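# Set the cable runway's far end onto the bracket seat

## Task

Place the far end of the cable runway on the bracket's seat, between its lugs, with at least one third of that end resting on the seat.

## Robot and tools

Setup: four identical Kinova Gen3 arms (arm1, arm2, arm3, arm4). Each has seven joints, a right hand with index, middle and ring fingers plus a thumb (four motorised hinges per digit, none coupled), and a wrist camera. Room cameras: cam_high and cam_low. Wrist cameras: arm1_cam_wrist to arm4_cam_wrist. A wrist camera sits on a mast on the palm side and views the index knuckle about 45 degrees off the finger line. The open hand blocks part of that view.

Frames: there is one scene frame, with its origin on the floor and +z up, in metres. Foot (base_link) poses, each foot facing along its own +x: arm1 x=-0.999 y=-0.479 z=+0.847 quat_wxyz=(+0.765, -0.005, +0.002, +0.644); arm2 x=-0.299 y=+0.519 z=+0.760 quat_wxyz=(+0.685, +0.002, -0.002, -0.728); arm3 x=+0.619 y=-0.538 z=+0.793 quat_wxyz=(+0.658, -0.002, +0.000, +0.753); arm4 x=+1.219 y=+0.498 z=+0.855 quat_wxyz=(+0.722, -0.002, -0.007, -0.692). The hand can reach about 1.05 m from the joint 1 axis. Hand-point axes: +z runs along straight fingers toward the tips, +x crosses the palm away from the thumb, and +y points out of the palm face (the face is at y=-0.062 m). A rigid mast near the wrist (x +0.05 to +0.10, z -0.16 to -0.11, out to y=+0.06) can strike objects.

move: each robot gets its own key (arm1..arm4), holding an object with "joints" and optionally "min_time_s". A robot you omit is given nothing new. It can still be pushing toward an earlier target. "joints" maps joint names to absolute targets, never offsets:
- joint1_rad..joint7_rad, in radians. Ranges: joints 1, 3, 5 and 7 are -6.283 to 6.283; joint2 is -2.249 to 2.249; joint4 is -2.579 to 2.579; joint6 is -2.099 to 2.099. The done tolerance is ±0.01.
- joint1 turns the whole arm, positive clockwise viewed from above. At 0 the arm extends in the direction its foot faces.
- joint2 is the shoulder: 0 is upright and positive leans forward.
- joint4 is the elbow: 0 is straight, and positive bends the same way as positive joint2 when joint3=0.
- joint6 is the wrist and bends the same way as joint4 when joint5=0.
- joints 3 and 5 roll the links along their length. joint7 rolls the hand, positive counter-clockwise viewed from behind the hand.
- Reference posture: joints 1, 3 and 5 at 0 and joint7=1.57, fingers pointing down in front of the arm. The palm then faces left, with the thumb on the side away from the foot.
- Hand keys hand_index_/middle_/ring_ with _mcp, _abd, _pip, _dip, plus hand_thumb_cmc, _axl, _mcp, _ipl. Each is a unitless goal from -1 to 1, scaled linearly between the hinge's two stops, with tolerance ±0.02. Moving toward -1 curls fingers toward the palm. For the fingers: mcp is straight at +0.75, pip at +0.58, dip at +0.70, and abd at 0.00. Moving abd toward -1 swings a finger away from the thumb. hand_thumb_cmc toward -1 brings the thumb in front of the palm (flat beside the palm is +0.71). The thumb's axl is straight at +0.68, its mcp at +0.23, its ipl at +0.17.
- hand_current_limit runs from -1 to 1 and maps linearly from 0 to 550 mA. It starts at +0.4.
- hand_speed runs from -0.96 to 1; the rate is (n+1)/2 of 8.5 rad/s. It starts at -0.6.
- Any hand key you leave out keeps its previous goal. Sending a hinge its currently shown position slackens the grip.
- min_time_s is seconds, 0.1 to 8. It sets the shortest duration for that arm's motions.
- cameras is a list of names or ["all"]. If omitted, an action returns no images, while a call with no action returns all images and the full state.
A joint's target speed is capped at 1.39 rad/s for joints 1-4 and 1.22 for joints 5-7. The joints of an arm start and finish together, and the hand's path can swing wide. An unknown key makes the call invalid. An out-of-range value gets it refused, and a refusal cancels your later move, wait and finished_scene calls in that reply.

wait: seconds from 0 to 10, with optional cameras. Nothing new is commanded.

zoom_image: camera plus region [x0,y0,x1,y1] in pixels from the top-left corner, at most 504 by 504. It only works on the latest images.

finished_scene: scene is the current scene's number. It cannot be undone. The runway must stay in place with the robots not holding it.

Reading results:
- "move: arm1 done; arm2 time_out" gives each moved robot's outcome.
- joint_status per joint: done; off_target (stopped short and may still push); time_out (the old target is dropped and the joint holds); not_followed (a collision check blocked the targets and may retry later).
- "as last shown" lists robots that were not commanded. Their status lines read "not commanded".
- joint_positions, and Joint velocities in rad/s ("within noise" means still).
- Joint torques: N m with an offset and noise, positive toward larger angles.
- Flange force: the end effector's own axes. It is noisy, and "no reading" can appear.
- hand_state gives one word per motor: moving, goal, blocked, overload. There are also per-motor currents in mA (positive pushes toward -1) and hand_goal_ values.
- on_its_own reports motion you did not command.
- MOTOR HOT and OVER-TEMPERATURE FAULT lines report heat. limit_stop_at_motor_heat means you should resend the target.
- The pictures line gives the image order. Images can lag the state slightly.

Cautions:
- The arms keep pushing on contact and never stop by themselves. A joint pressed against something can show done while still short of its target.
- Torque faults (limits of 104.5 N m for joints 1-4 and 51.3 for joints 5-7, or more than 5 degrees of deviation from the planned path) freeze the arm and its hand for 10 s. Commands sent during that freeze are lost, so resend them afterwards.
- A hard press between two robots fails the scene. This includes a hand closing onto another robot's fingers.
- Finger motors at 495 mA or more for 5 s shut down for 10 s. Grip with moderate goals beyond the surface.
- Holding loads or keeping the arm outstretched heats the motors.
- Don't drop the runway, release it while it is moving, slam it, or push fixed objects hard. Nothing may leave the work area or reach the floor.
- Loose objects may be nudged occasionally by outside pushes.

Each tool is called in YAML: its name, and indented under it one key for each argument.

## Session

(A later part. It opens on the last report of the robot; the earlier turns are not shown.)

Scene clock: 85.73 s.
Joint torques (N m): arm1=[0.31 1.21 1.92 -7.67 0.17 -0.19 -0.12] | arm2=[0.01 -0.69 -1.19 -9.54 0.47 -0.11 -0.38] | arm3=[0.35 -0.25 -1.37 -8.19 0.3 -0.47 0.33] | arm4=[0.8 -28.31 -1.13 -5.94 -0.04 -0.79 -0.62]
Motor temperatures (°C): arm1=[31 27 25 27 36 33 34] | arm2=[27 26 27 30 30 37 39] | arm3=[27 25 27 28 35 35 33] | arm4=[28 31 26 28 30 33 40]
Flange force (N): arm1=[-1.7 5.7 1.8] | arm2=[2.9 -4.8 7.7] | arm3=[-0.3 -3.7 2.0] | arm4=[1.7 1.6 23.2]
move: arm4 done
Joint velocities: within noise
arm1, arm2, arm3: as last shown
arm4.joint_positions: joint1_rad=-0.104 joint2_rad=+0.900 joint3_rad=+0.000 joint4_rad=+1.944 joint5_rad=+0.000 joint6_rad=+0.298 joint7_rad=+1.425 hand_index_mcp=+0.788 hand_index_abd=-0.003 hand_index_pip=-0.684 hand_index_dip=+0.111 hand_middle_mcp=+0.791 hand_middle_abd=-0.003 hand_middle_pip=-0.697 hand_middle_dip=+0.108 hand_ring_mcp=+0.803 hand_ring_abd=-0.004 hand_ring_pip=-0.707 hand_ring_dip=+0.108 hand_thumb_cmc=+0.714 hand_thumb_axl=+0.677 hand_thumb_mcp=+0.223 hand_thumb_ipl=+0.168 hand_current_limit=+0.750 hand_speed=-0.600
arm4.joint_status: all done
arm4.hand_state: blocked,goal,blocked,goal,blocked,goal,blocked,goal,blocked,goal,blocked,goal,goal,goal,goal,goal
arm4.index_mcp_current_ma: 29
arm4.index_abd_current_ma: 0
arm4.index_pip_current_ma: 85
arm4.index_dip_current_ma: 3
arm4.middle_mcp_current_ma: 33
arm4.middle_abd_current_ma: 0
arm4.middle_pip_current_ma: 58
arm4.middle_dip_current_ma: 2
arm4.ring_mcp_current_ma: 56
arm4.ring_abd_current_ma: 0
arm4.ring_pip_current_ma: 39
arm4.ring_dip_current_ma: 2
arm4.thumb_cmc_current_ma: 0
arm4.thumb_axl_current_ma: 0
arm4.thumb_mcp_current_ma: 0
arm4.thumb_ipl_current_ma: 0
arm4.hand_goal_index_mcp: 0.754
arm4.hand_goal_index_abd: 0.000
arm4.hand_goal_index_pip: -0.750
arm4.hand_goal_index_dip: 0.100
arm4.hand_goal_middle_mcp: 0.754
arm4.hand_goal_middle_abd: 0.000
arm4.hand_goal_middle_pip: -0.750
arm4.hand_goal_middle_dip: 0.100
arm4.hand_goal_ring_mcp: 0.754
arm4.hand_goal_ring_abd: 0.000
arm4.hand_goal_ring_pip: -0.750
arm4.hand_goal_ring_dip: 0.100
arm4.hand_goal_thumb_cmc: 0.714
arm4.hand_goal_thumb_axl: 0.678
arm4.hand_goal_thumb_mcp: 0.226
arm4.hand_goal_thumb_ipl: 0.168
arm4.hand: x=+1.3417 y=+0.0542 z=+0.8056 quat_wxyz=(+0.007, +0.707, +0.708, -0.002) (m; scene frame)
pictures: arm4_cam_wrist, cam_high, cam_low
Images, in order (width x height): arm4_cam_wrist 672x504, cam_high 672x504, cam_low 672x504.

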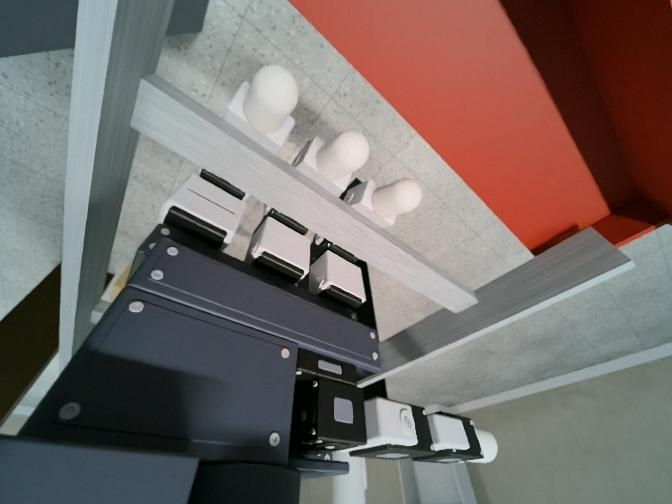

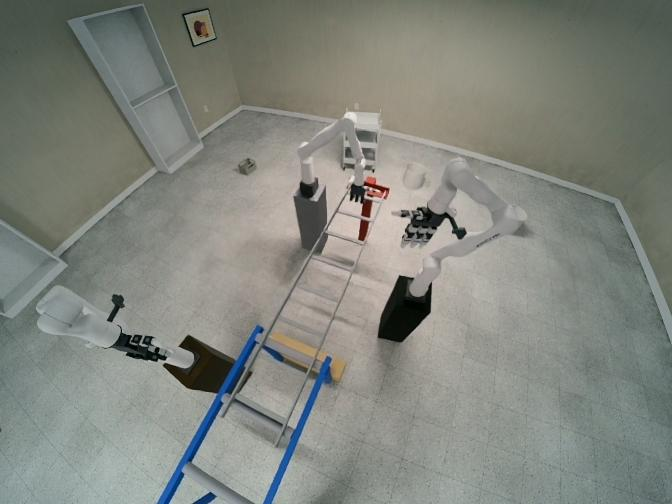

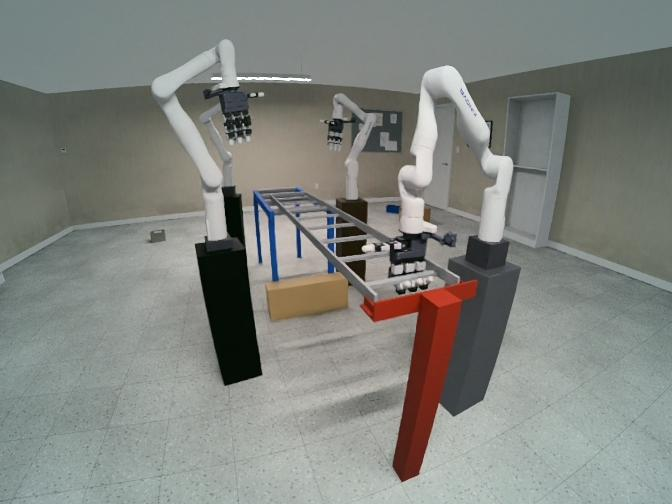

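move:
  arm4: {"joints": {"joint2_rad": 0.9369, "joint4_rad": 1.9382, "joint6_rad": 0.2665}, "min_time_s": 1.5}
  cameras: ["arm4_cam_wrist", "cam_low", "cam_high"]

zoom_image:
  camera: "cam_low"
  region: [430, 245, 490, 305]

zoom_image:
  camera: "cam_low"
  region: [345, 270, 405, 330]

zoom_image:
  camera: "cam_high"
  region: [340, 170, 395, 225]

Scene clock: 87.77 s.
Joint torques (N m): arm1=[0.32 1.3 1.94 -7.66 0.15 -0.21 -0.1] | arm2=[0.03 -0.8 -1.13 -9.49 0.43 -0.06 -0.43] | arm3=[0.35 -0.23 -1.38 -8.18 0.3 -0.44 0.32] | arm4=[-2.65 -17.55 -5.57 -2.84 -0.54 -0.3 -0.67]
Motor temperatures (°C): arm1=[31 27 25 27 36 33 34] | arm2=[27 26 27 30 30 37 39] | arm3=[27 25 27 28 35 35 33] | arm4=[28 31 26 28 30 33 40]
Flange force (N): arm1=[-1.6 5.8 1.8] | arm2=[2.6 -4.9 7.6] | arm3=[-0.3 -3.8 2.0] | arm4=[0.2 -6.5 -1.6]
move: arm4 done
Joint velocities: within noise
arm1, arm2, arm3: as last shown
arm4.joint_positions: joint1_rad=-0.103 joint2_rad=+0.937 joint3_rad=+0.000 joint4_rad=+1.938 joint5_rad=+0.000 joint6_rad=+0.267 joint7_rad=+1.425 hand_index_mcp=+0.767 hand_index_abd=-0.003 hand_index_pip=-0.742 hand_index_dip=+0.104 hand_middle_mcp=+0.783 hand_middle_abd=-0.003 hand_middle_pip=-0.743 hand_middle_dip=+0.103 hand_ring_mcp=+0.799 hand_ring_abd=-0.004 hand_ring_pip=-0.741 hand_ring_dip=+0.103 hand_thumb_cmc=+0.714 hand_thumb_axl=+0.677 hand_thumb_mcp=+0.223 hand_thumb_ipl=+0.168 hand_current_limit=+0.750 hand_speed=-0.600
arm4.joint_status: all done
arm4.hand_state: goal,goal,goal,goal,blocked,goal,goal,goal,blocked,goal,goal,goal,goal,goal,goal,goal
arm4.index_mcp_current_ma: 5
arm4.index_abd_current_ma: 0
arm4.index_pip_current_ma: 2
arm4.index_dip_current_ma: 0
arm4.middle_mcp_current_ma: 22
arm4.middle_abd_current_ma: 0
arm4.middle_pip_current_ma: 1
arm4.middle_dip_current_ma: 0
arm4.ring_mcp_current_ma: 48
arm4.ring_abd_current_ma: 0
arm4.ring_pip_current_ma: 2
arm4.ring_dip_current_ma: 0
arm4.thumb_cmc_current_ma: 0
arm4.thumb_axl_current_ma: 0
arm4.thumb_mcp_current_ma: 0
arm4.thumb_ipl_current_ma: 0
arm4.hand_goal_index_mcp: 0.754
arm4.hand_goal_index_abd: 0.000
arm4.hand_goal_index_pip: -0.750
arm4.hand_goal_index_dip: 0.100
arm4.hand_goal_middle_mcp: 0.754
arm4.hand_goal_middle_abd: 0.000
arm4.hand_goal_middle_pip: -0.750
arm4.hand_goal_middle_dip: 0.100
arm4.hand_goal_ring_mcp: 0.754
arm4.hand_goal_ring_abd: 0.000
arm4.hand_goal_ring_pip: -0.750
arm4.hand_goal_ring_dip: 0.100
arm4.hand_goal_thumb_cmc: 0.714
arm4.hand_goal_thumb_axl: 0.678
arm4.hand_goal_thumb_mcp: 0.226
arm4.hand_goal_thumb_ipl: 0.168
arm4.hand: x=+1.3418 y=+0.0540 z=+0.7906 quat_wxyz=(+0.007, +0.707, +0.707, -0.002) (m; scene frame)
pictures: arm4_cam_wrist, cam_high, cam_low
Images, in order (width x height): arm4_cam_wrist 672x504, cam_high 672x504, cam_low 672x504.

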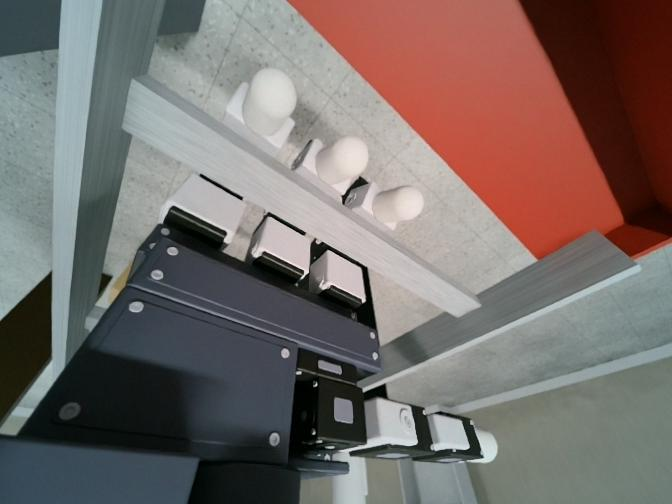

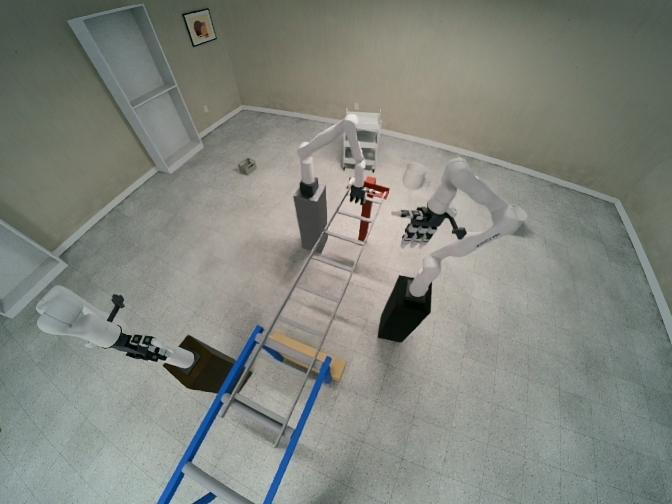

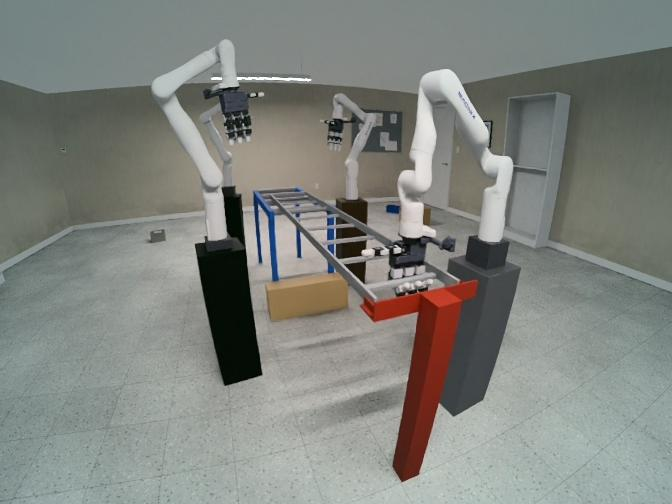

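Scaled by 8.400 from the camera's 672x504 image, which has a finer 960x720 frame.

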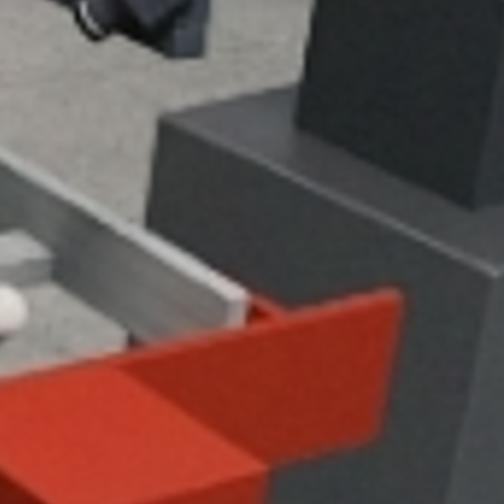

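Scaled by 8.400 from the camera's 672x504 image, which has a finer 960x720 frame.

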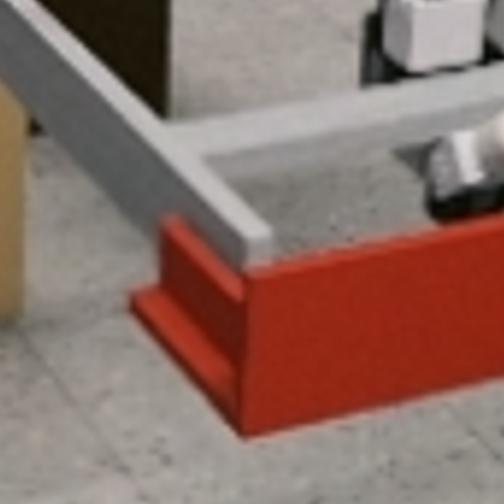

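Scaled by 9.164 from the camera's 672x504 image, which has a finer 960x720 frame.

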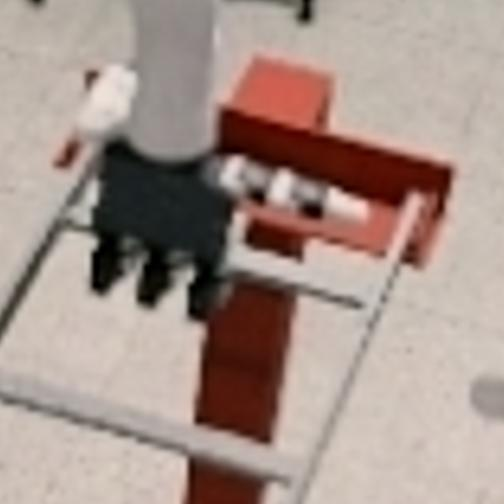

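move:
  arm4: {"joints": {"joint1_rad": -0.0705, "joint2_rad": 0.9577, "joint4_rad": 1.9373, "joint6_rad": 0.2466, "joint7_rad": 1.4579}, "min_time_s": 1.2}

move:
  arm4: {"joints": {"joint2_rad": 1.0196, "joint4_rad": 1.9220, "joint6_rad": 0.2000}, "min_time_s": 1.2}
  cameras: ["arm4_cam_wrist", "cam_low", "cam_high"]

zoom_image:
  camera: "cam_low"
  region: [345, 230, 495, 330]

Scene clock: 90.30 s.
Joint torques (N m): arm1=[0.31 1.2 1.94 -7.76 0.16 -0.17 -0.08] | arm2=[0.08 -0.71 -1.25 -9.52 0.42 -0.03 -0.4] | arm3=[0.31 -0.22 -1.34 -8.22 0.29 -0.46 0.31] | arm4=[3.17 -19.48 2.51 -2.14 0.76 0.19 -0.48]
Motor temperatures (°C): arm1=[31 27 25 27 36 33 34] | arm2=[27 26 27 30 30 37 39] | arm3=[27 25 27 28 35 35 33] | arm4=[28 31 26 28 30 33 40]
Flange force (N): arm1=[-1.7 5.9 2.2] | arm2=[2.9 -5.1 7.8] | arm3=[-0.2 -3.7 2.2] | arm4=[0.4 7.7 4.2]
move: arm4 done
Joint velocities: within noise
arm1, arm2, arm3: as last shown
arm4.joint_positions: joint1_rad=-0.071 joint2_rad=+0.958 joint3_rad=+0.000 joint4_rad=+1.937 joint5_rad=+0.000 joint6_rad=+0.247 joint7_rad=+1.458 hand_index_mcp=+0.751 hand_index_abd=-0.003 hand_index_pip=-0.725 hand_index_dip=+0.115 hand_middle_mcp=+0.750 hand_middle_abd=-0.003 hand_middle_pip=-0.731 hand_middle_dip=+0.110 hand_ring_mcp=+0.755 hand_ring_abd=-0.003 hand_ring_pip=-0.736 hand_ring_dip=+0.105 hand_thumb_cmc=+0.714 hand_thumb_axl=+0.677 hand_thumb_mcp=+0.223 hand_thumb_ipl=+0.168 hand_current_limit=+0.750 hand_speed=-0.600
arm4.joint_status: all done
arm4.hand_state: goal,goal,blocked,goal,goal,goal,goal,goal,goal,goal,goal,goal,goal,goal,goal,goal
arm4.index_mcp_current_ma: 0
arm4.index_abd_current_ma: 0
arm4.index_pip_current_ma: 15
arm4.index_dip_current_ma: 6
arm4.middle_mcp_current_ma: -1
arm4.middle_abd_current_ma: 0
arm4.middle_pip_current_ma: 9
arm4.middle_dip_current_ma: 3
arm4.ring_mcp_current_ma: 0
arm4.ring_abd_current_ma: 0
arm4.ring_pip_current_ma: 5
arm4.ring_dip_current_ma: 1
arm4.thumb_cmc_current_ma: 0
arm4.thumb_axl_current_ma: 0
arm4.thumb_mcp_current_ma: 0
arm4.thumb_ipl_current_ma: 0
arm4.hand_goal_index_mcp: 0.754
arm4.hand_goal_index_abd: 0.000
arm4.hand_goal_index_pip: -0.750
arm4.hand_goal_index_dip: 0.100
arm4.hand_goal_middle_mcp: 0.754
arm4.hand_goal_middle_abd: 0.000
arm4.hand_goal_middle_pip: -0.750
arm4.hand_goal_middle_dip: 0.100
arm4.hand_goal_ring_mcp: 0.754
arm4.hand_goal_ring_abd: 0.000
arm4.hand_goal_ring_pip: -0.750
arm4.hand_goal_ring_dip: 0.100
arm4.hand_goal_thumb_cmc: 0.714
arm4.hand_goal_thumb_axl: 0.678
arm4.hand_goal_thumb_mcp: 0.226
arm4.hand_goal_thumb_ipl: 0.168
arm4.hand: x=+1.3279 y=+0.0538 z=+0.7818 quat_wxyz=(+0.007, +0.707, +0.708, -0.002) (m; scene frame)
pictures: none

Scene clock: 91.77 s.
Joint torques (N m): arm1=[0.27 1.13 1.88 -7.76 0.12 -0.15 -0.09] | arm2=[0.06 -0.72 -1.21 -9.56 0.37 -0.04 -0.36] | arm3=[0.34 -0.21 -1.33 -8.22 0.29 -0.45 0.32] | arm4=[0.43 -18.41 -1.22 -1.72 0.37 0.04 -0.42]
Motor temperatures (°C): arm1=[31 27 25 27 36 33 34] | arm2=[27 26 27 30 30 37 39] | arm3=[27 25 27 28 35 35 33] | arm4=[28 31 26 28 30 33 40]
Flange force (N): arm1=[-1.8 5.6 2.2] | arm2=[2.8 -4.9 8.0] | arm3=[-0.2 -3.6 2.2] | arm4=[0.0 1.4 0.5]
move: arm4 done
Joint velocities: within noise
arm1, arm2, arm3: as last shown
arm4.joint_positions: joint1_rad=-0.071 joint2_rad=+1.020 joint3_rad=+0.000 joint4_rad=+1.922 joint5_rad=+0.000 joint6_rad=+0.200 joint7_rad=+1.458 hand_index_mcp=+0.753 hand_index_abd=-0.003 hand_index_pip=-0.742 hand_index_dip=+0.104 hand_middle_mcp=+0.753 hand_middle_abd=-0.003 hand_middle_pip=-0.743 hand_middle_dip=+0.103 hand_ring_mcp=+0.755 hand_ring_abd=-0.003 hand_ring_pip=-0.741 hand_ring_dip=+0.103 hand_thumb_cmc=+0.714 hand_thumb_axl=+0.677 hand_thumb_mcp=+0.223 hand_thumb_ipl=+0.168 hand_current_limit=+0.750 hand_speed=-0.600
arm4.joint_status: all done
arm4.hand_state: goal,goal,goal,goal,goal,goal,goal,goal,goal,goal,goal,goal,goal,goal,goal,goal
arm4.index_mcp_current_ma: 0
arm4.index_abd_current_ma: 0
arm4.index_pip_current_ma: 2
arm4.index_dip_current_ma: 0
arm4.middle_mcp_current_ma: 0
arm4.middle_abd_current_ma: 0
arm4.middle_pip_current_ma: 1
arm4.middle_dip_current_ma: 0
arm4.ring_mcp_current_ma: 0
arm4.ring_abd_current_ma: 0
arm4.ring_pip_current_ma: 2
arm4.ring_dip_current_ma: 0
arm4.thumb_cmc_current_ma: 0
arm4.thumb_axl_current_ma: 0
arm4.thumb_mcp_current_ma: 0
arm4.thumb_ipl_current_ma: 0
arm4.hand_goal_index_mcp: 0.754
arm4.hand_goal_index_abd: 0.000
arm4.hand_goal_index_pip: -0.750
arm4.hand_goal_index_dip: 0.100
arm4.hand_goal_middle_mcp: 0.754
arm4.hand_goal_middle_abd: 0.000
arm4.hand_goal_middle_pip: -0.750
arm4.hand_goal_middle_dip: 0.100
arm4.hand_goal_ring_mcp: 0.754
arm4.hand_goal_ring_abd: 0.000
arm4.hand_goal_ring_pip: -0.750
arm4.hand_goal_ring_dip: 0.100
arm4.hand_goal_thumb_cmc: 0.714
arm4.hand_goal_thumb_axl: 0.678
arm4.hand_goal_thumb_mcp: 0.226
arm4.hand_goal_thumb_ipl: 0.168
arm4.hand: x=+1.3280 y=+0.0535 z=+0.7568 quat_wxyz=(+0.007, +0.707, +0.708, -0.002) (m; scene frame)
pictures: arm4_cam_wrist, cam_high, cam_low
Images, in order (width x height): arm4_cam_wrist 672x504, cam_high 672x504, cam_low 672x504.

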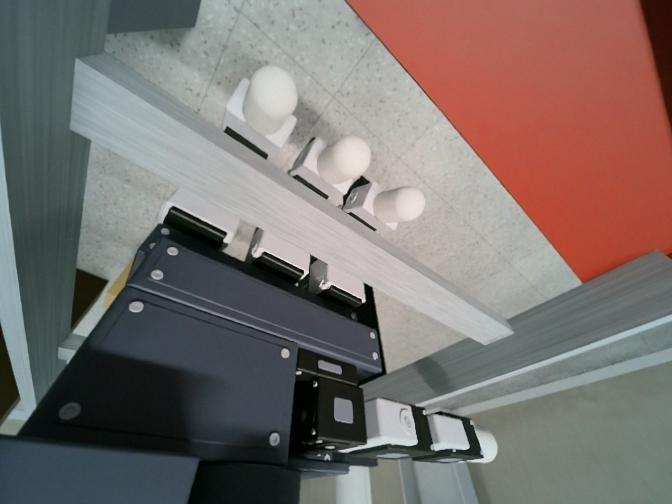

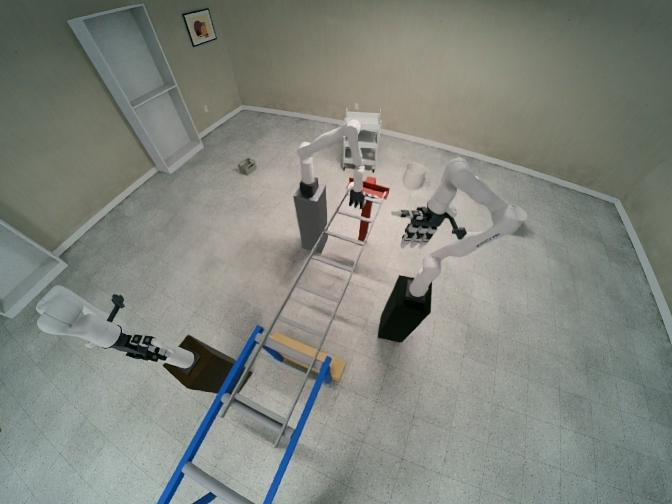

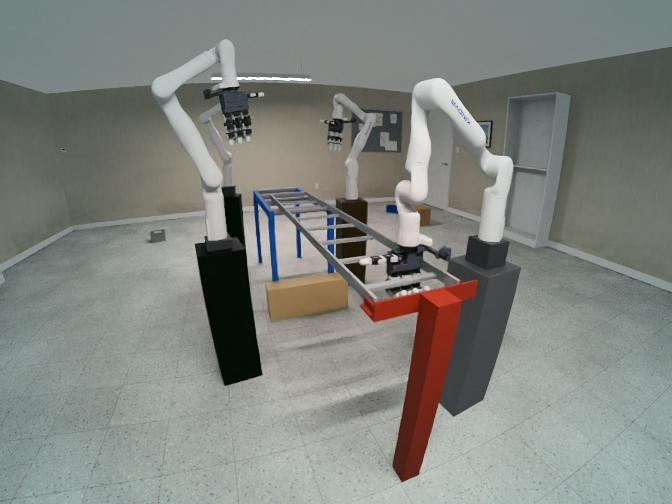

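Scaled by 3.360 from the camera's 672x504 image, which has a finer 960x720 frame.

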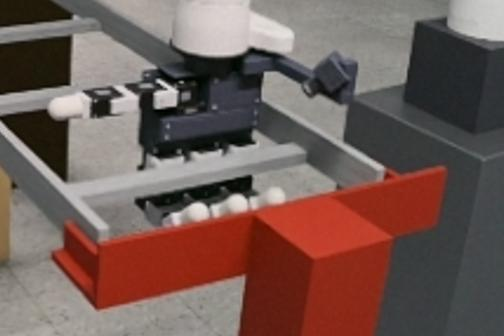

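move:
  arm4: {"joints": {"joint1_rad": 0.0197, "joint2_rad": 1.0193, "joint4_rad": 1.9237, "joint6_rad": 0.1986, "joint7_rad": 1.5481}, "min_time_s": 1.5}

move:
  arm4: {"joints": {"hand_index_pip": 0.577, "hand_middle_pip": 0.577, "hand_ring_pip": 0.577, "hand_index_dip": 0.696, "hand_middle_dip": 0.696, "hand_ring_dip": 0.696}}

move:
  arm4: {"joints": {"joint2_rad": 0.5156, "joint4_rad": 1.8816, "joint6_rad": 0.7444}, "min_time_s": 3}
  cameras: ["all"]

zoom_image:
  camera: "cam_low"
  region: [345, 230, 495, 330]

zoom_image:
  camera: "cam_high"
  region: [330, 165, 410, 225]

Scene clock: 93.80 s.
Joint torques (N m): arm1=[0.29 1.22 1.96 -7.67 0.17 -0.18 -0.1] | arm2=[0.01 -0.74 -1.25 -9.55 0.39 -0.07 -0.45] | arm3=[0.37 -0.23 -1.37 -8.2 0.29 -0.47 0.33] | arm4=[0.33 -18.39 -1.2 -1.68 0.37 0.08 -0.45]
Motor temperatures (°C): arm1=[31 27 25 27 36 33 34] | arm2=[27 26 27 30 30 37 39] | arm3=[27 25 27 28 35 35 33] | arm4=[28 31 26 28 30 33 40]
Flange force (N): arm1=[-1.8 5.9 1.8] | arm2=[2.9 -5.3 7.8] | arm3=[-0.3 -3.8 2.0] | arm4=[-0.1 1.1 0.6]
move: arm4 done
Joint velocities: within noise
arm1.joint_positions: joint1_rad=+0.145 joint2_rad=-0.474 joint3_rad=-0.048 joint4_rad=+1.475 joint5_rad=-0.058 joint6_rad=+1.976 joint7_rad=+1.819 hand_index_mcp=+0.753 hand_index_abd=+0.000 hand_index_pip=+0.577 hand_index_dip=+0.696 hand_middle_mcp=+0.753 hand_middle_abd=+0.000 hand_middle_pip=+0.577 hand_middle_dip=+0.696 hand_ring_mcp=+0.753 hand_ring_abd=+0.000 hand_ring_pip=+0.577 hand_ring_dip=+0.696 hand_thumb_cmc=+0.714 hand_thumb_axl=+0.677 hand_thumb_mcp=+0.224 hand_thumb_ipl=+0.168 hand_current_limit=+0.400 hand_speed=-0.600
arm1.joint_status: not commanded
arm1.hand_state: goal,goal,goal,goal,goal,goal,goal,goal,goal,goal,goal,goal,goal,goal,goal,goal
arm1.index_mcp_current_ma: -2
arm1.index_abd_current_ma: 0
arm1.index_pip_current_ma: 2
arm1.index_dip_current_ma: 0
arm1.middle_mcp_current_ma: -2
arm1.middle_abd_current_ma: 0
arm1.middle_pip_current_ma: 2
arm1.middle_dip_current_ma: 0
arm1.ring_mcp_current_ma: -2
arm1.ring_abd_current_ma: 0
arm1.ring_pip_current_ma: 2
arm1.ring_dip_current_ma: 0
arm1.thumb_cmc_current_ma: 1
arm1.thumb_axl_current_ma: -2
arm1.thumb_mcp_current_ma: -8
arm1.thumb_ipl_current_ma: -1
arm1.hand_goal_index_mcp: 0.754
arm1.hand_goal_index_abd: 0.000
arm1.hand_goal_index_pip: 0.576
arm1.hand_goal_index_dip: 0.696
arm1.hand_goal_middle_mcp: 0.754
arm1.hand_goal_middle_abd: 0.000
arm1.hand_goal_middle_pip: 0.576
arm1.hand_goal_middle_dip: 0.696
arm1.hand_goal_ring_mcp: 0.754
arm1.hand_goal_ring_abd: 0.000
arm1.hand_goal_ring_pip: 0.576
arm1.hand_goal_ring_dip: 0.696
arm1.hand_goal_thumb_cmc: 0.714
arm1.hand_goal_thumb_axl: 0.678
arm1.hand_goal_thumb_mcp: 0.226
arm1.hand_goal_thumb_ipl: 0.168
arm1.hand: x=-1.0503 y=-0.3354 z=+1.3789 quat_wxyz=(+0.060, -0.707, +0.703, +0.049) (m; scene frame)
arm2.joint_positions: joint1_rad=-0.038 joint2_rad=-0.404 joint3_rad=-0.120 joint4_rad=+1.471 joint5_rad=-0.032 joint6_rad=+1.959 joint7_rad=+1.822 hand_index_mcp=+0.753 hand_index_abd=+0.000 hand_index_pip=+0.577 hand_index_dip=+0.696 hand_middle_mcp=+0.753 hand_middle_abd=+0.000 hand_middle_pip=+0.577 hand_middle_dip=+0.696 hand_ring_mcp=+0.753 hand_ring_abd=+0.000 hand_ring_pip=+0.577 hand_ring_dip=+0.696 hand_thumb_cmc=+0.714 hand_thumb_axl=+0.677 hand_thumb_mcp=+0.224 hand_thumb_ipl=+0.168 hand_current_limit=+0.400 hand_speed=-0.600
arm2.joint_status: not commanded
arm2.hand_state: goal,goal,goal,goal,goal,goal,goal,goal,goal,goal,goal,goal,goal,goal,goal,goal
arm2.index_mcp_current_ma: 0
arm2.index_abd_current_ma: 0
arm2.index_pip_current_ma: 0
arm2.index_dip_current_ma: 0
arm2.middle_mcp_current_ma: 0
arm2.middle_abd_current_ma: 0
arm2.middle_pip_current_ma: 0
arm2.middle_dip_current_ma: 0
arm2.ring_mcp_current_ma: 0
arm2.ring_abd_current_ma: 0
arm2.ring_pip_current_ma: 0
arm2.ring_dip_current_ma: 0
arm2.thumb_cmc_current_ma: 0
arm2.thumb_axl_current_ma: 0
arm2.thumb_mcp_current_ma: -1
arm2.thumb_ipl_current_ma: 0
arm2.hand_goal_index_mcp: 0.754
arm2.hand_goal_index_abd: 0.000
arm2.hand_goal_index_pip: 0.576
arm2.hand_goal_index_dip: 0.696
arm2.hand_goal_middle_mcp: 0.754
arm2.hand_goal_middle_abd: 0.000
arm2.hand_goal_middle_pip: 0.576
arm2.hand_goal_middle_dip: 0.696
arm2.hand_goal_ring_mcp: 0.754
arm2.hand_goal_ring_abd: 0.000
arm2.hand_goal_ring_pip: 0.576
arm2.hand_goal_ring_dip: 0.696
arm2.hand_goal_thumb_cmc: 0.714
arm2.hand_goal_thumb_axl: 0.678
arm2.hand_goal_thumb_mcp: 0.226
arm2.hand_goal_thumb_ipl: 0.168
arm2.hand: x=-0.2065 y=+0.3836 z=+1.2828 quat_wxyz=(+0.032, +0.570, +0.820, -0.047) (m; scene frame)
arm3: as last shown
arm4.joint_positions: joint1_rad=+0.020 joint2_rad=+1.019 joint3_rad=+0.000 joint4_rad=+1.924 joint5_rad=+0.000 joint6_rad=+0.199 joint7_rad=+1.548 hand_index_mcp=+0.753 hand_index_abd=-0.003 hand_index_pip=-0.742 hand_index_dip=+0.104 hand_middle_mcp=+0.753 hand_middle_abd=-0.003 hand_middle_pip=-0.743 hand_middle_dip=+0.103 hand_ring_mcp=+0.755 hand_ring_abd=-0.003 hand_ring_pip=-0.741 hand_ring_dip=+0.103 hand_thumb_cmc=+0.714 hand_thumb_axl=+0.677 hand_thumb_mcp=+0.223 hand_thumb_ipl=+0.168 hand_current_limit=+0.750 hand_speed=-0.600
arm4.joint_status: all done
arm4.hand_state: goal,goal,goal,goal,goal,goal,goal,goal,goal,goal,goal,goal,goal,goal,goal,goal
arm4.index_mcp_current_ma: 0
arm4.index_abd_current_ma: 0
arm4.index_pip_current_ma: 2
arm4.index_dip_current_ma: 0
arm4.middle_mcp_current_ma: 0
arm4.middle_abd_current_ma: 0
arm4.middle_pip_current_ma: 1
arm4.middle_dip_current_ma: 0
arm4.ring_mcp_current_ma: 0
arm4.ring_abd_current_ma: 0
arm4.ring_pip_current_ma: 2
arm4.ring_dip_current_ma: 0
arm4.thumb_cmc_current_ma: 0
arm4.thumb_axl_current_ma: 0
arm4.thumb_mcp_current_ma: 0
arm4.thumb_ipl_current_ma: 0
arm4.hand_goal_index_mcp: 0.754
arm4.hand_goal_index_abd: 0.000
arm4.hand_goal_index_pip: -0.750
arm4.hand_goal_index_dip: 0.100
arm4.hand_goal_middle_mcp: 0.754
arm4.hand_goal_middle_abd: 0.000
arm4.hand_goal_middle_pip: -0.750
arm4.hand_goal_middle_dip: 0.100
arm4.hand_goal_ring_mcp: 0.754
arm4.hand_goal_ring_abd: 0.000
arm4.hand_goal_ring_pip: -0.750
arm4.hand_goal_ring_dip: 0.100
arm4.hand_goal_thumb_cmc: 0.714
arm4.hand_goal_thumb_axl: 0.678
arm4.hand_goal_thumb_mcp: 0.226
arm4.hand_goal_thumb_ipl: 0.168
arm4.hand: x=+1.2900 y=+0.0536 z=+0.7566 quat_wxyz=(+0.007, +0.707, +0.708, -0.002) (m; scene frame)
pictures: none

Scene clock: 95.20 s.
Joint torques (N m): arm1=[0.26 1.2 1.86 -7.76 0.15 -0.23 -0.05] | arm2=[-0.06 -0.76 -1.19 -9.45 0.44 0.01 -0.37] | arm3=[0.33 -0.22 -1.33 -8.2 0.3 -0.47 0.32] | arm4=[0.32 -18.39 -1.23 -1.76 0.36 0.08 -0.49]
Motor temperatures (°C): arm1=[31 27 25 27 36 33 34] | arm2=[27 26 27 30 30 37 39] | arm3=[27 25 27 28 35 35 33] | arm4=[28 31 26 28 30 33 40]
Flange force (N): arm1=[-1.6 5.7 2.0] | arm2=[2.5 -4.9 7.7] | arm3=[-0.3 -3.6 2.0] | arm4=[0.2 1.1 0.5]
move: arm4 done
Joint velocities: within noise
arm1, arm2, arm3: as last shown
arm4.joint_positions: joint1_rad=+0.020 joint2_rad=+1.019 joint3_rad=+0.000 joint4_rad=+1.924 joint5_rad=+0.000 joint6_rad=+0.199 joint7_rad=+1.548 hand_index_mcp=+0.753 hand_index_abd=-0.003 hand_index_pip=+0.575 hand_index_dip=+0.693 hand_middle_mcp=+0.753 hand_middle_abd=-0.003 hand_middle_pip=+0.575 hand_middle_dip=+0.694 hand_ring_mcp=+0.755 hand_ring_abd=-0.003 hand_ring_pip=+0.574 hand_ring_dip=+0.694 hand_thumb_cmc=+0.714 hand_thumb_axl=+0.677 hand_thumb_mcp=+0.223 hand_thumb_ipl=+0.168 hand_current_limit=+0.750 hand_speed=-0.600
arm4.joint_status: all done
arm4.hand_state: goal,goal,goal,goal,goal,goal,goal,goal,goal,goal,goal,goal,goal,goal,goal,goal
arm4.index_mcp_current_ma: 0
arm4.index_abd_current_ma: 0
arm4.index_pip_current_ma: 0
arm4.index_dip_current_ma: 0
arm4.middle_mcp_current_ma: 0
arm4.middle_abd_current_ma: 0
arm4.middle_pip_current_ma: 0
arm4.middle_dip_current_ma: 0
arm4.ring_mcp_current_ma: 0
arm4.ring_abd_current_ma: 0
arm4.ring_pip_current_ma: 0
arm4.ring_dip_current_ma: 0
arm4.thumb_cmc_current_ma: 0
arm4.thumb_axl_current_ma: 0
arm4.thumb_mcp_current_ma: 0
arm4.thumb_ipl_current_ma: 0
arm4.hand_goal_index_mcp: 0.754
arm4.hand_goal_index_abd: 0.000
arm4.hand_goal_index_pip: 0.578
arm4.hand_goal_index_dip: 0.696
arm4.hand_goal_middle_mcp: 0.754
arm4.hand_goal_middle_abd: 0.000
arm4.hand_goal_middle_pip: 0.578
arm4.hand_goal_middle_dip: 0.696
arm4.hand_goal_ring_mcp: 0.754
arm4.hand_goal_ring_abd: 0.000
arm4.hand_goal_ring_pip: 0.578
arm4.hand_goal_ring_dip: 0.696
arm4.hand_goal_thumb_cmc: 0.714
arm4.hand_goal_thumb_axl: 0.678
arm4.hand_goal_thumb_mcp: 0.226
arm4.hand_goal_thumb_ipl: 0.168
arm4.hand: x=+1.2900 y=+0.0536 z=+0.7566 quat_wxyz=(+0.007, +0.707, +0.708, -0.002) (m; scene frame)
pictures: none

Scene clock: 98.53 s.
Joint torques (N m): arm1=[0.31 1.2 1.94 -7.69 0.12 -0.15 -0.11] | arm2=[0.01 -0.87 -1.3 -9.57 0.4 -0.01 -0.43] | arm3=[0.36 -0.25 -1.37 -8.21 0.32 -0.47 0.33] | arm4=[0.31 -15.51 -1.43 -5.82 0.3 0.14 -0.51]
Motor temperatures (°C): arm1=[31 27 25 27 36 33 34] | arm2=[27 26 27 30 30 37 39] | arm3=[27 25 27 28 35 35 33] | arm4=[28 31 26 28 30 33 40]
Flange force (N): arm1=[-1.8 5.7 2.0] | arm2=[2.7 -5.5 8.0] | arm3=[-0.3 -3.7 2.0] | arm4=[-0.3 -0.3 0.9]
move: arm4 done
Joint velocities: within noise
arm1, arm2: as last shown
arm3.joint_positions: joint1_rad=-0.065 joint2_rad=-0.442 joint3_rad=-0.035 joint4_rad=+1.421 joint5_rad=-0.061 joint6_rad=+2.002 joint7_rad=+1.771 hand_index_mcp=+0.753 hand_index_abd=+0.000 hand_index_pip=+0.577 hand_index_dip=+0.696 hand_middle_mcp=+0.753 hand_middle_abd=+0.000 hand_middle_pip=+0.577 hand_middle_dip=+0.696 hand_ring_mcp=+0.753 hand_ring_abd=+0.000 hand_ring_pip=+0.577 hand_ring_dip=+0.696 hand_thumb_cmc=+0.714 hand_thumb_axl=+0.677 hand_thumb_mcp=+0.224 hand_thumb_ipl=+0.168 hand_current_limit=+0.400 hand_speed=-0.600
arm3.joint_status: not commanded
arm3.hand_state: goal,goal,goal,goal,goal,goal,goal,goal,goal,goal,goal,goal,goal,goal,goal,goal
arm3.index_mcp_current_ma: -3
arm3.index_abd_current_ma: 0
arm3.index_pip_current_ma: 2
arm3.index_dip_current_ma: 0
arm3.middle_mcp_current_ma: -3
arm3.middle_abd_current_ma: 0
arm3.middle_pip_current_ma: 2
arm3.middle_dip_current_ma: 0
arm3.ring_mcp_current_ma: -3
arm3.ring_abd_current_ma: 0
arm3.ring_pip_current_ma: 2
arm3.ring_dip_current_ma: 0
arm3.thumb_cmc_current_ma: 1
arm3.thumb_axl_current_ma: -3
arm3.thumb_mcp_current_ma: -11
arm3.thumb_ipl_current_ma: -1
arm3.hand_goal_index_mcp: 0.754
arm3.hand_goal_index_abd: 0.000
arm3.hand_goal_index_pip: 0.576
arm3.hand_goal_index_dip: 0.696
arm3.hand_goal_middle_mcp: 0.754
arm3.hand_goal_middle_abd: 0.000
arm3.hand_goal_middle_pip: 0.576
arm3.hand_goal_middle_dip: 0.696
arm3.hand_goal_ring_mcp: 0.754
arm3.hand_goal_ring_abd: 0.000
arm3.hand_goal_ring_pip: 0.576
arm3.hand_goal_ring_dip: 0.696
arm3.hand_goal_thumb_cmc: 0.714
arm3.hand_goal_thumb_axl: 0.678
arm3.hand_goal_thumb_mcp: 0.226
arm3.hand_goal_thumb_ipl: 0.168
arm3.hand: x=+0.5066 y=-0.4284 z=+1.3399 quat_wxyz=(+0.041, -0.847, +0.525, +0.069) (m; scene frame)
arm4.joint_positions: joint1_rad=+0.020 joint2_rad=+0.516 joint3_rad=+0.000 joint4_rad=+1.882 joint5_rad=+0.000 joint6_rad=+0.744 joint7_rad=+1.548 hand_index_mcp=+0.753 hand_index_abd=-0.003 hand_index_pip=+0.575 hand_index_dip=+0.693 hand_middle_mcp=+0.753 hand_middle_abd=-0.003 hand_middle_pip=+0.575 hand_middle_dip=+0.694 hand_ring_mcp=+0.755 hand_ring_abd=-0.003 hand_ring_pip=+0.574 hand_ring_dip=+0.694 hand_thumb_cmc=+0.714 hand_thumb_axl=+0.677 hand_thumb_mcp=+0.223 hand_thumb_ipl=+0.168 hand_current_limit=+0.750 hand_speed=-0.600
arm4.joint_status: all done
arm4.hand_state: goal,goal,goal,goal,goal,goal,goal,goal,goal,goal,goal,goal,goal,goal,goal,goal
arm4.index_mcp_current_ma: 0
arm4.index_abd_current_ma: 0
arm4.index_pip_current_ma: 0
arm4.index_dip_current_ma: 0
arm4.middle_mcp_current_ma: 0
arm4.middle_abd_current_ma: 0
arm4.middle_pip_current_ma: 0
arm4.middle_dip_current_ma: 0
arm4.ring_mcp_current_ma: 0
arm4.ring_abd_current_ma: 0
arm4.ring_pip_current_ma: 0
arm4.ring_dip_current_ma: 0
arm4.thumb_cmc_current_ma: 0
arm4.thumb_axl_current_ma: 0
arm4.thumb_mcp_current_ma: 0
arm4.thumb_ipl_current_ma: 0
arm4.hand_goal_index_mcp: 0.754
arm4.hand_goal_index_abd: 0.000
arm4.hand_goal_index_pip: 0.578
arm4.hand_goal_index_dip: 0.696
arm4.hand_goal_middle_mcp: 0.754
arm4.hand_goal_middle_abd: 0.000
arm4.hand_goal_middle_pip: 0.578
arm4.hand_goal_middle_dip: 0.696
arm4.hand_goal_ring_mcp: 0.754
arm4.hand_goal_ring_abd: 0.000
arm4.hand_goal_ring_pip: 0.578
arm4.hand_goal_ring_dip: 0.696
arm4.hand_goal_thumb_cmc: 0.714
arm4.hand_goal_thumb_axl: 0.678
arm4.hand_goal_thumb_mcp: 0.226
arm4.hand_goal_thumb_ipl: 0.168
arm4.hand: x=+1.2885 y=+0.0563 z=+0.9791 quat_wxyz=(+0.007, +0.707, +0.708, -0.002) (m; scene frame)
pictures: arm1_cam_wrist, arm2_cam_wrist, arm3_cam_wrist, arm4_cam_wrist, cam_high, cam_low
Images, in order (width x height): arm1_cam_wrist 672x504, arm2_cam_wrist 672x504, arm3_cam_wrist 672x504, arm4_cam_wrist 672x504, cam_high 672x504, cam_low 672x504.

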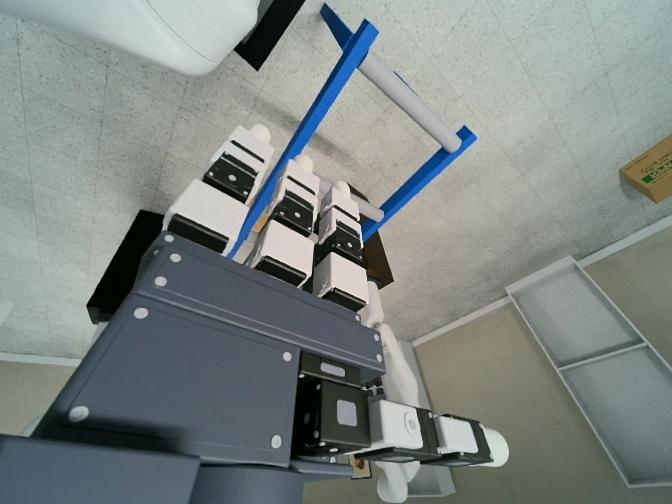

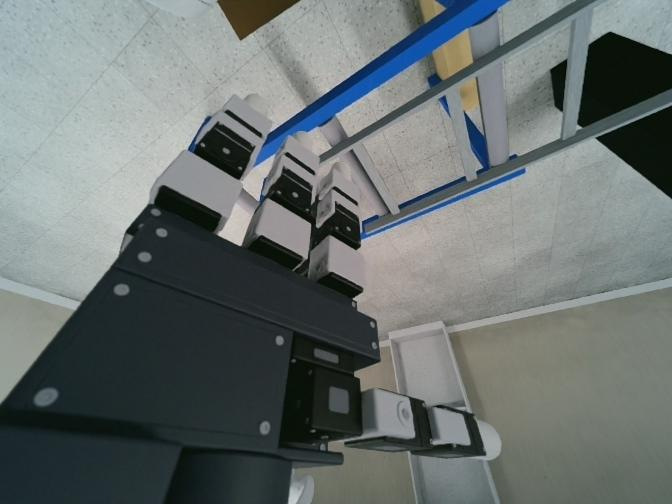

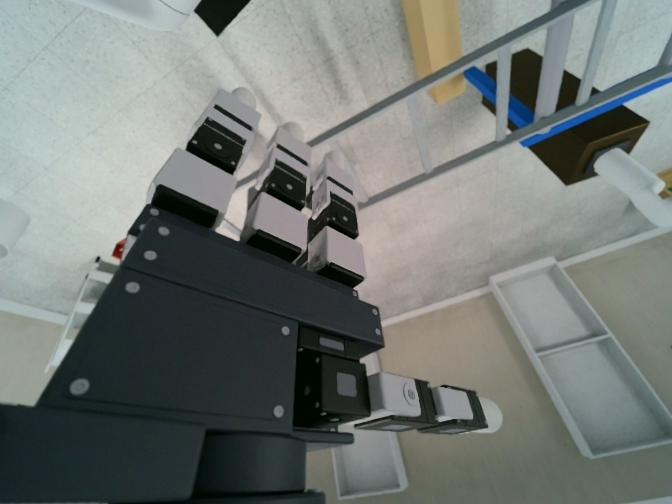

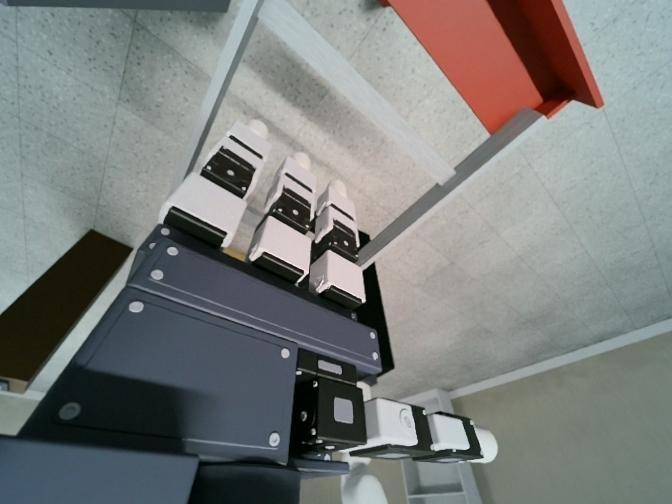

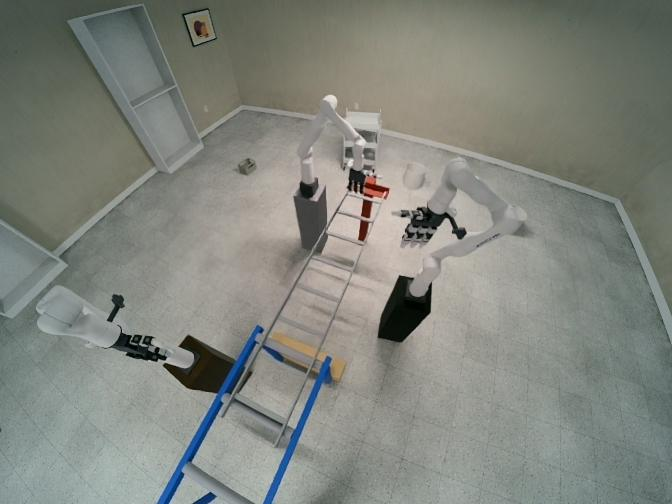

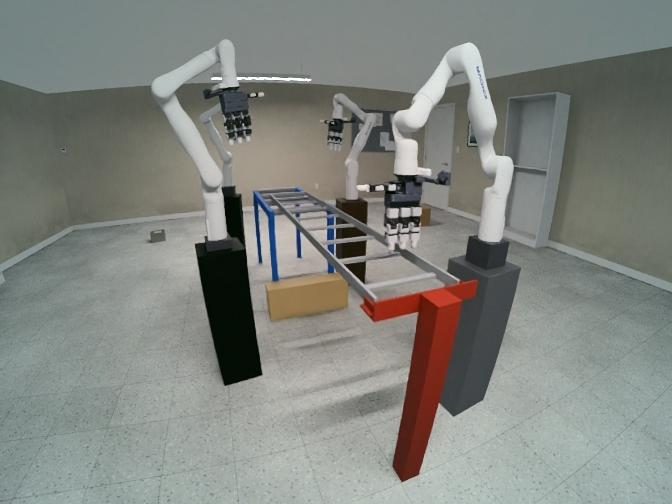

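Scaled by 3.360 from the camera's 672x504 image, which has a finer 960x720 frame.

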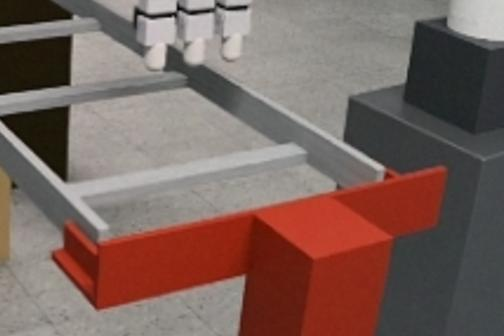

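Scaled by 6.300 from the camera's 672x504 image, which has a finer 960x720 frame.

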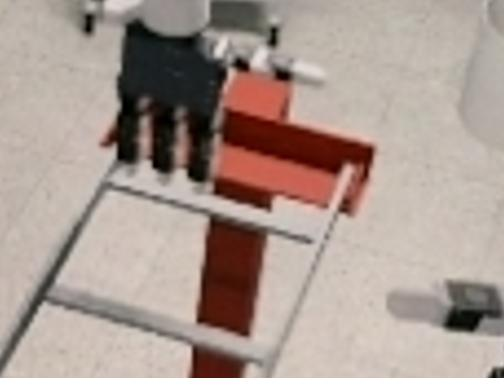

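zoom_image:
  camera: "arm4_cam_wrist"
  region: [372, 0, 672, 300]

finished_scene:
  scene: 1

Scaled by 1.680 from the camera's 672x504 image, which has a finer 960x720 frame.

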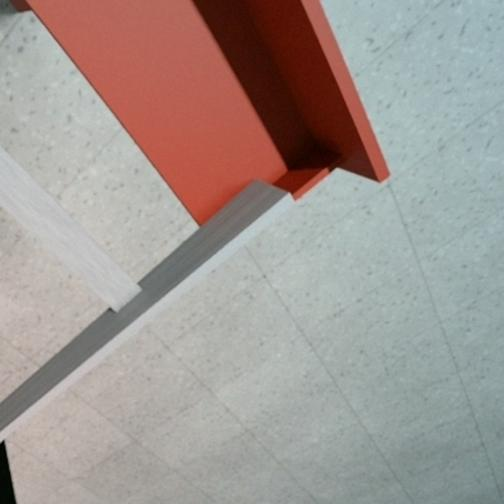

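The scene is finished: the task was done.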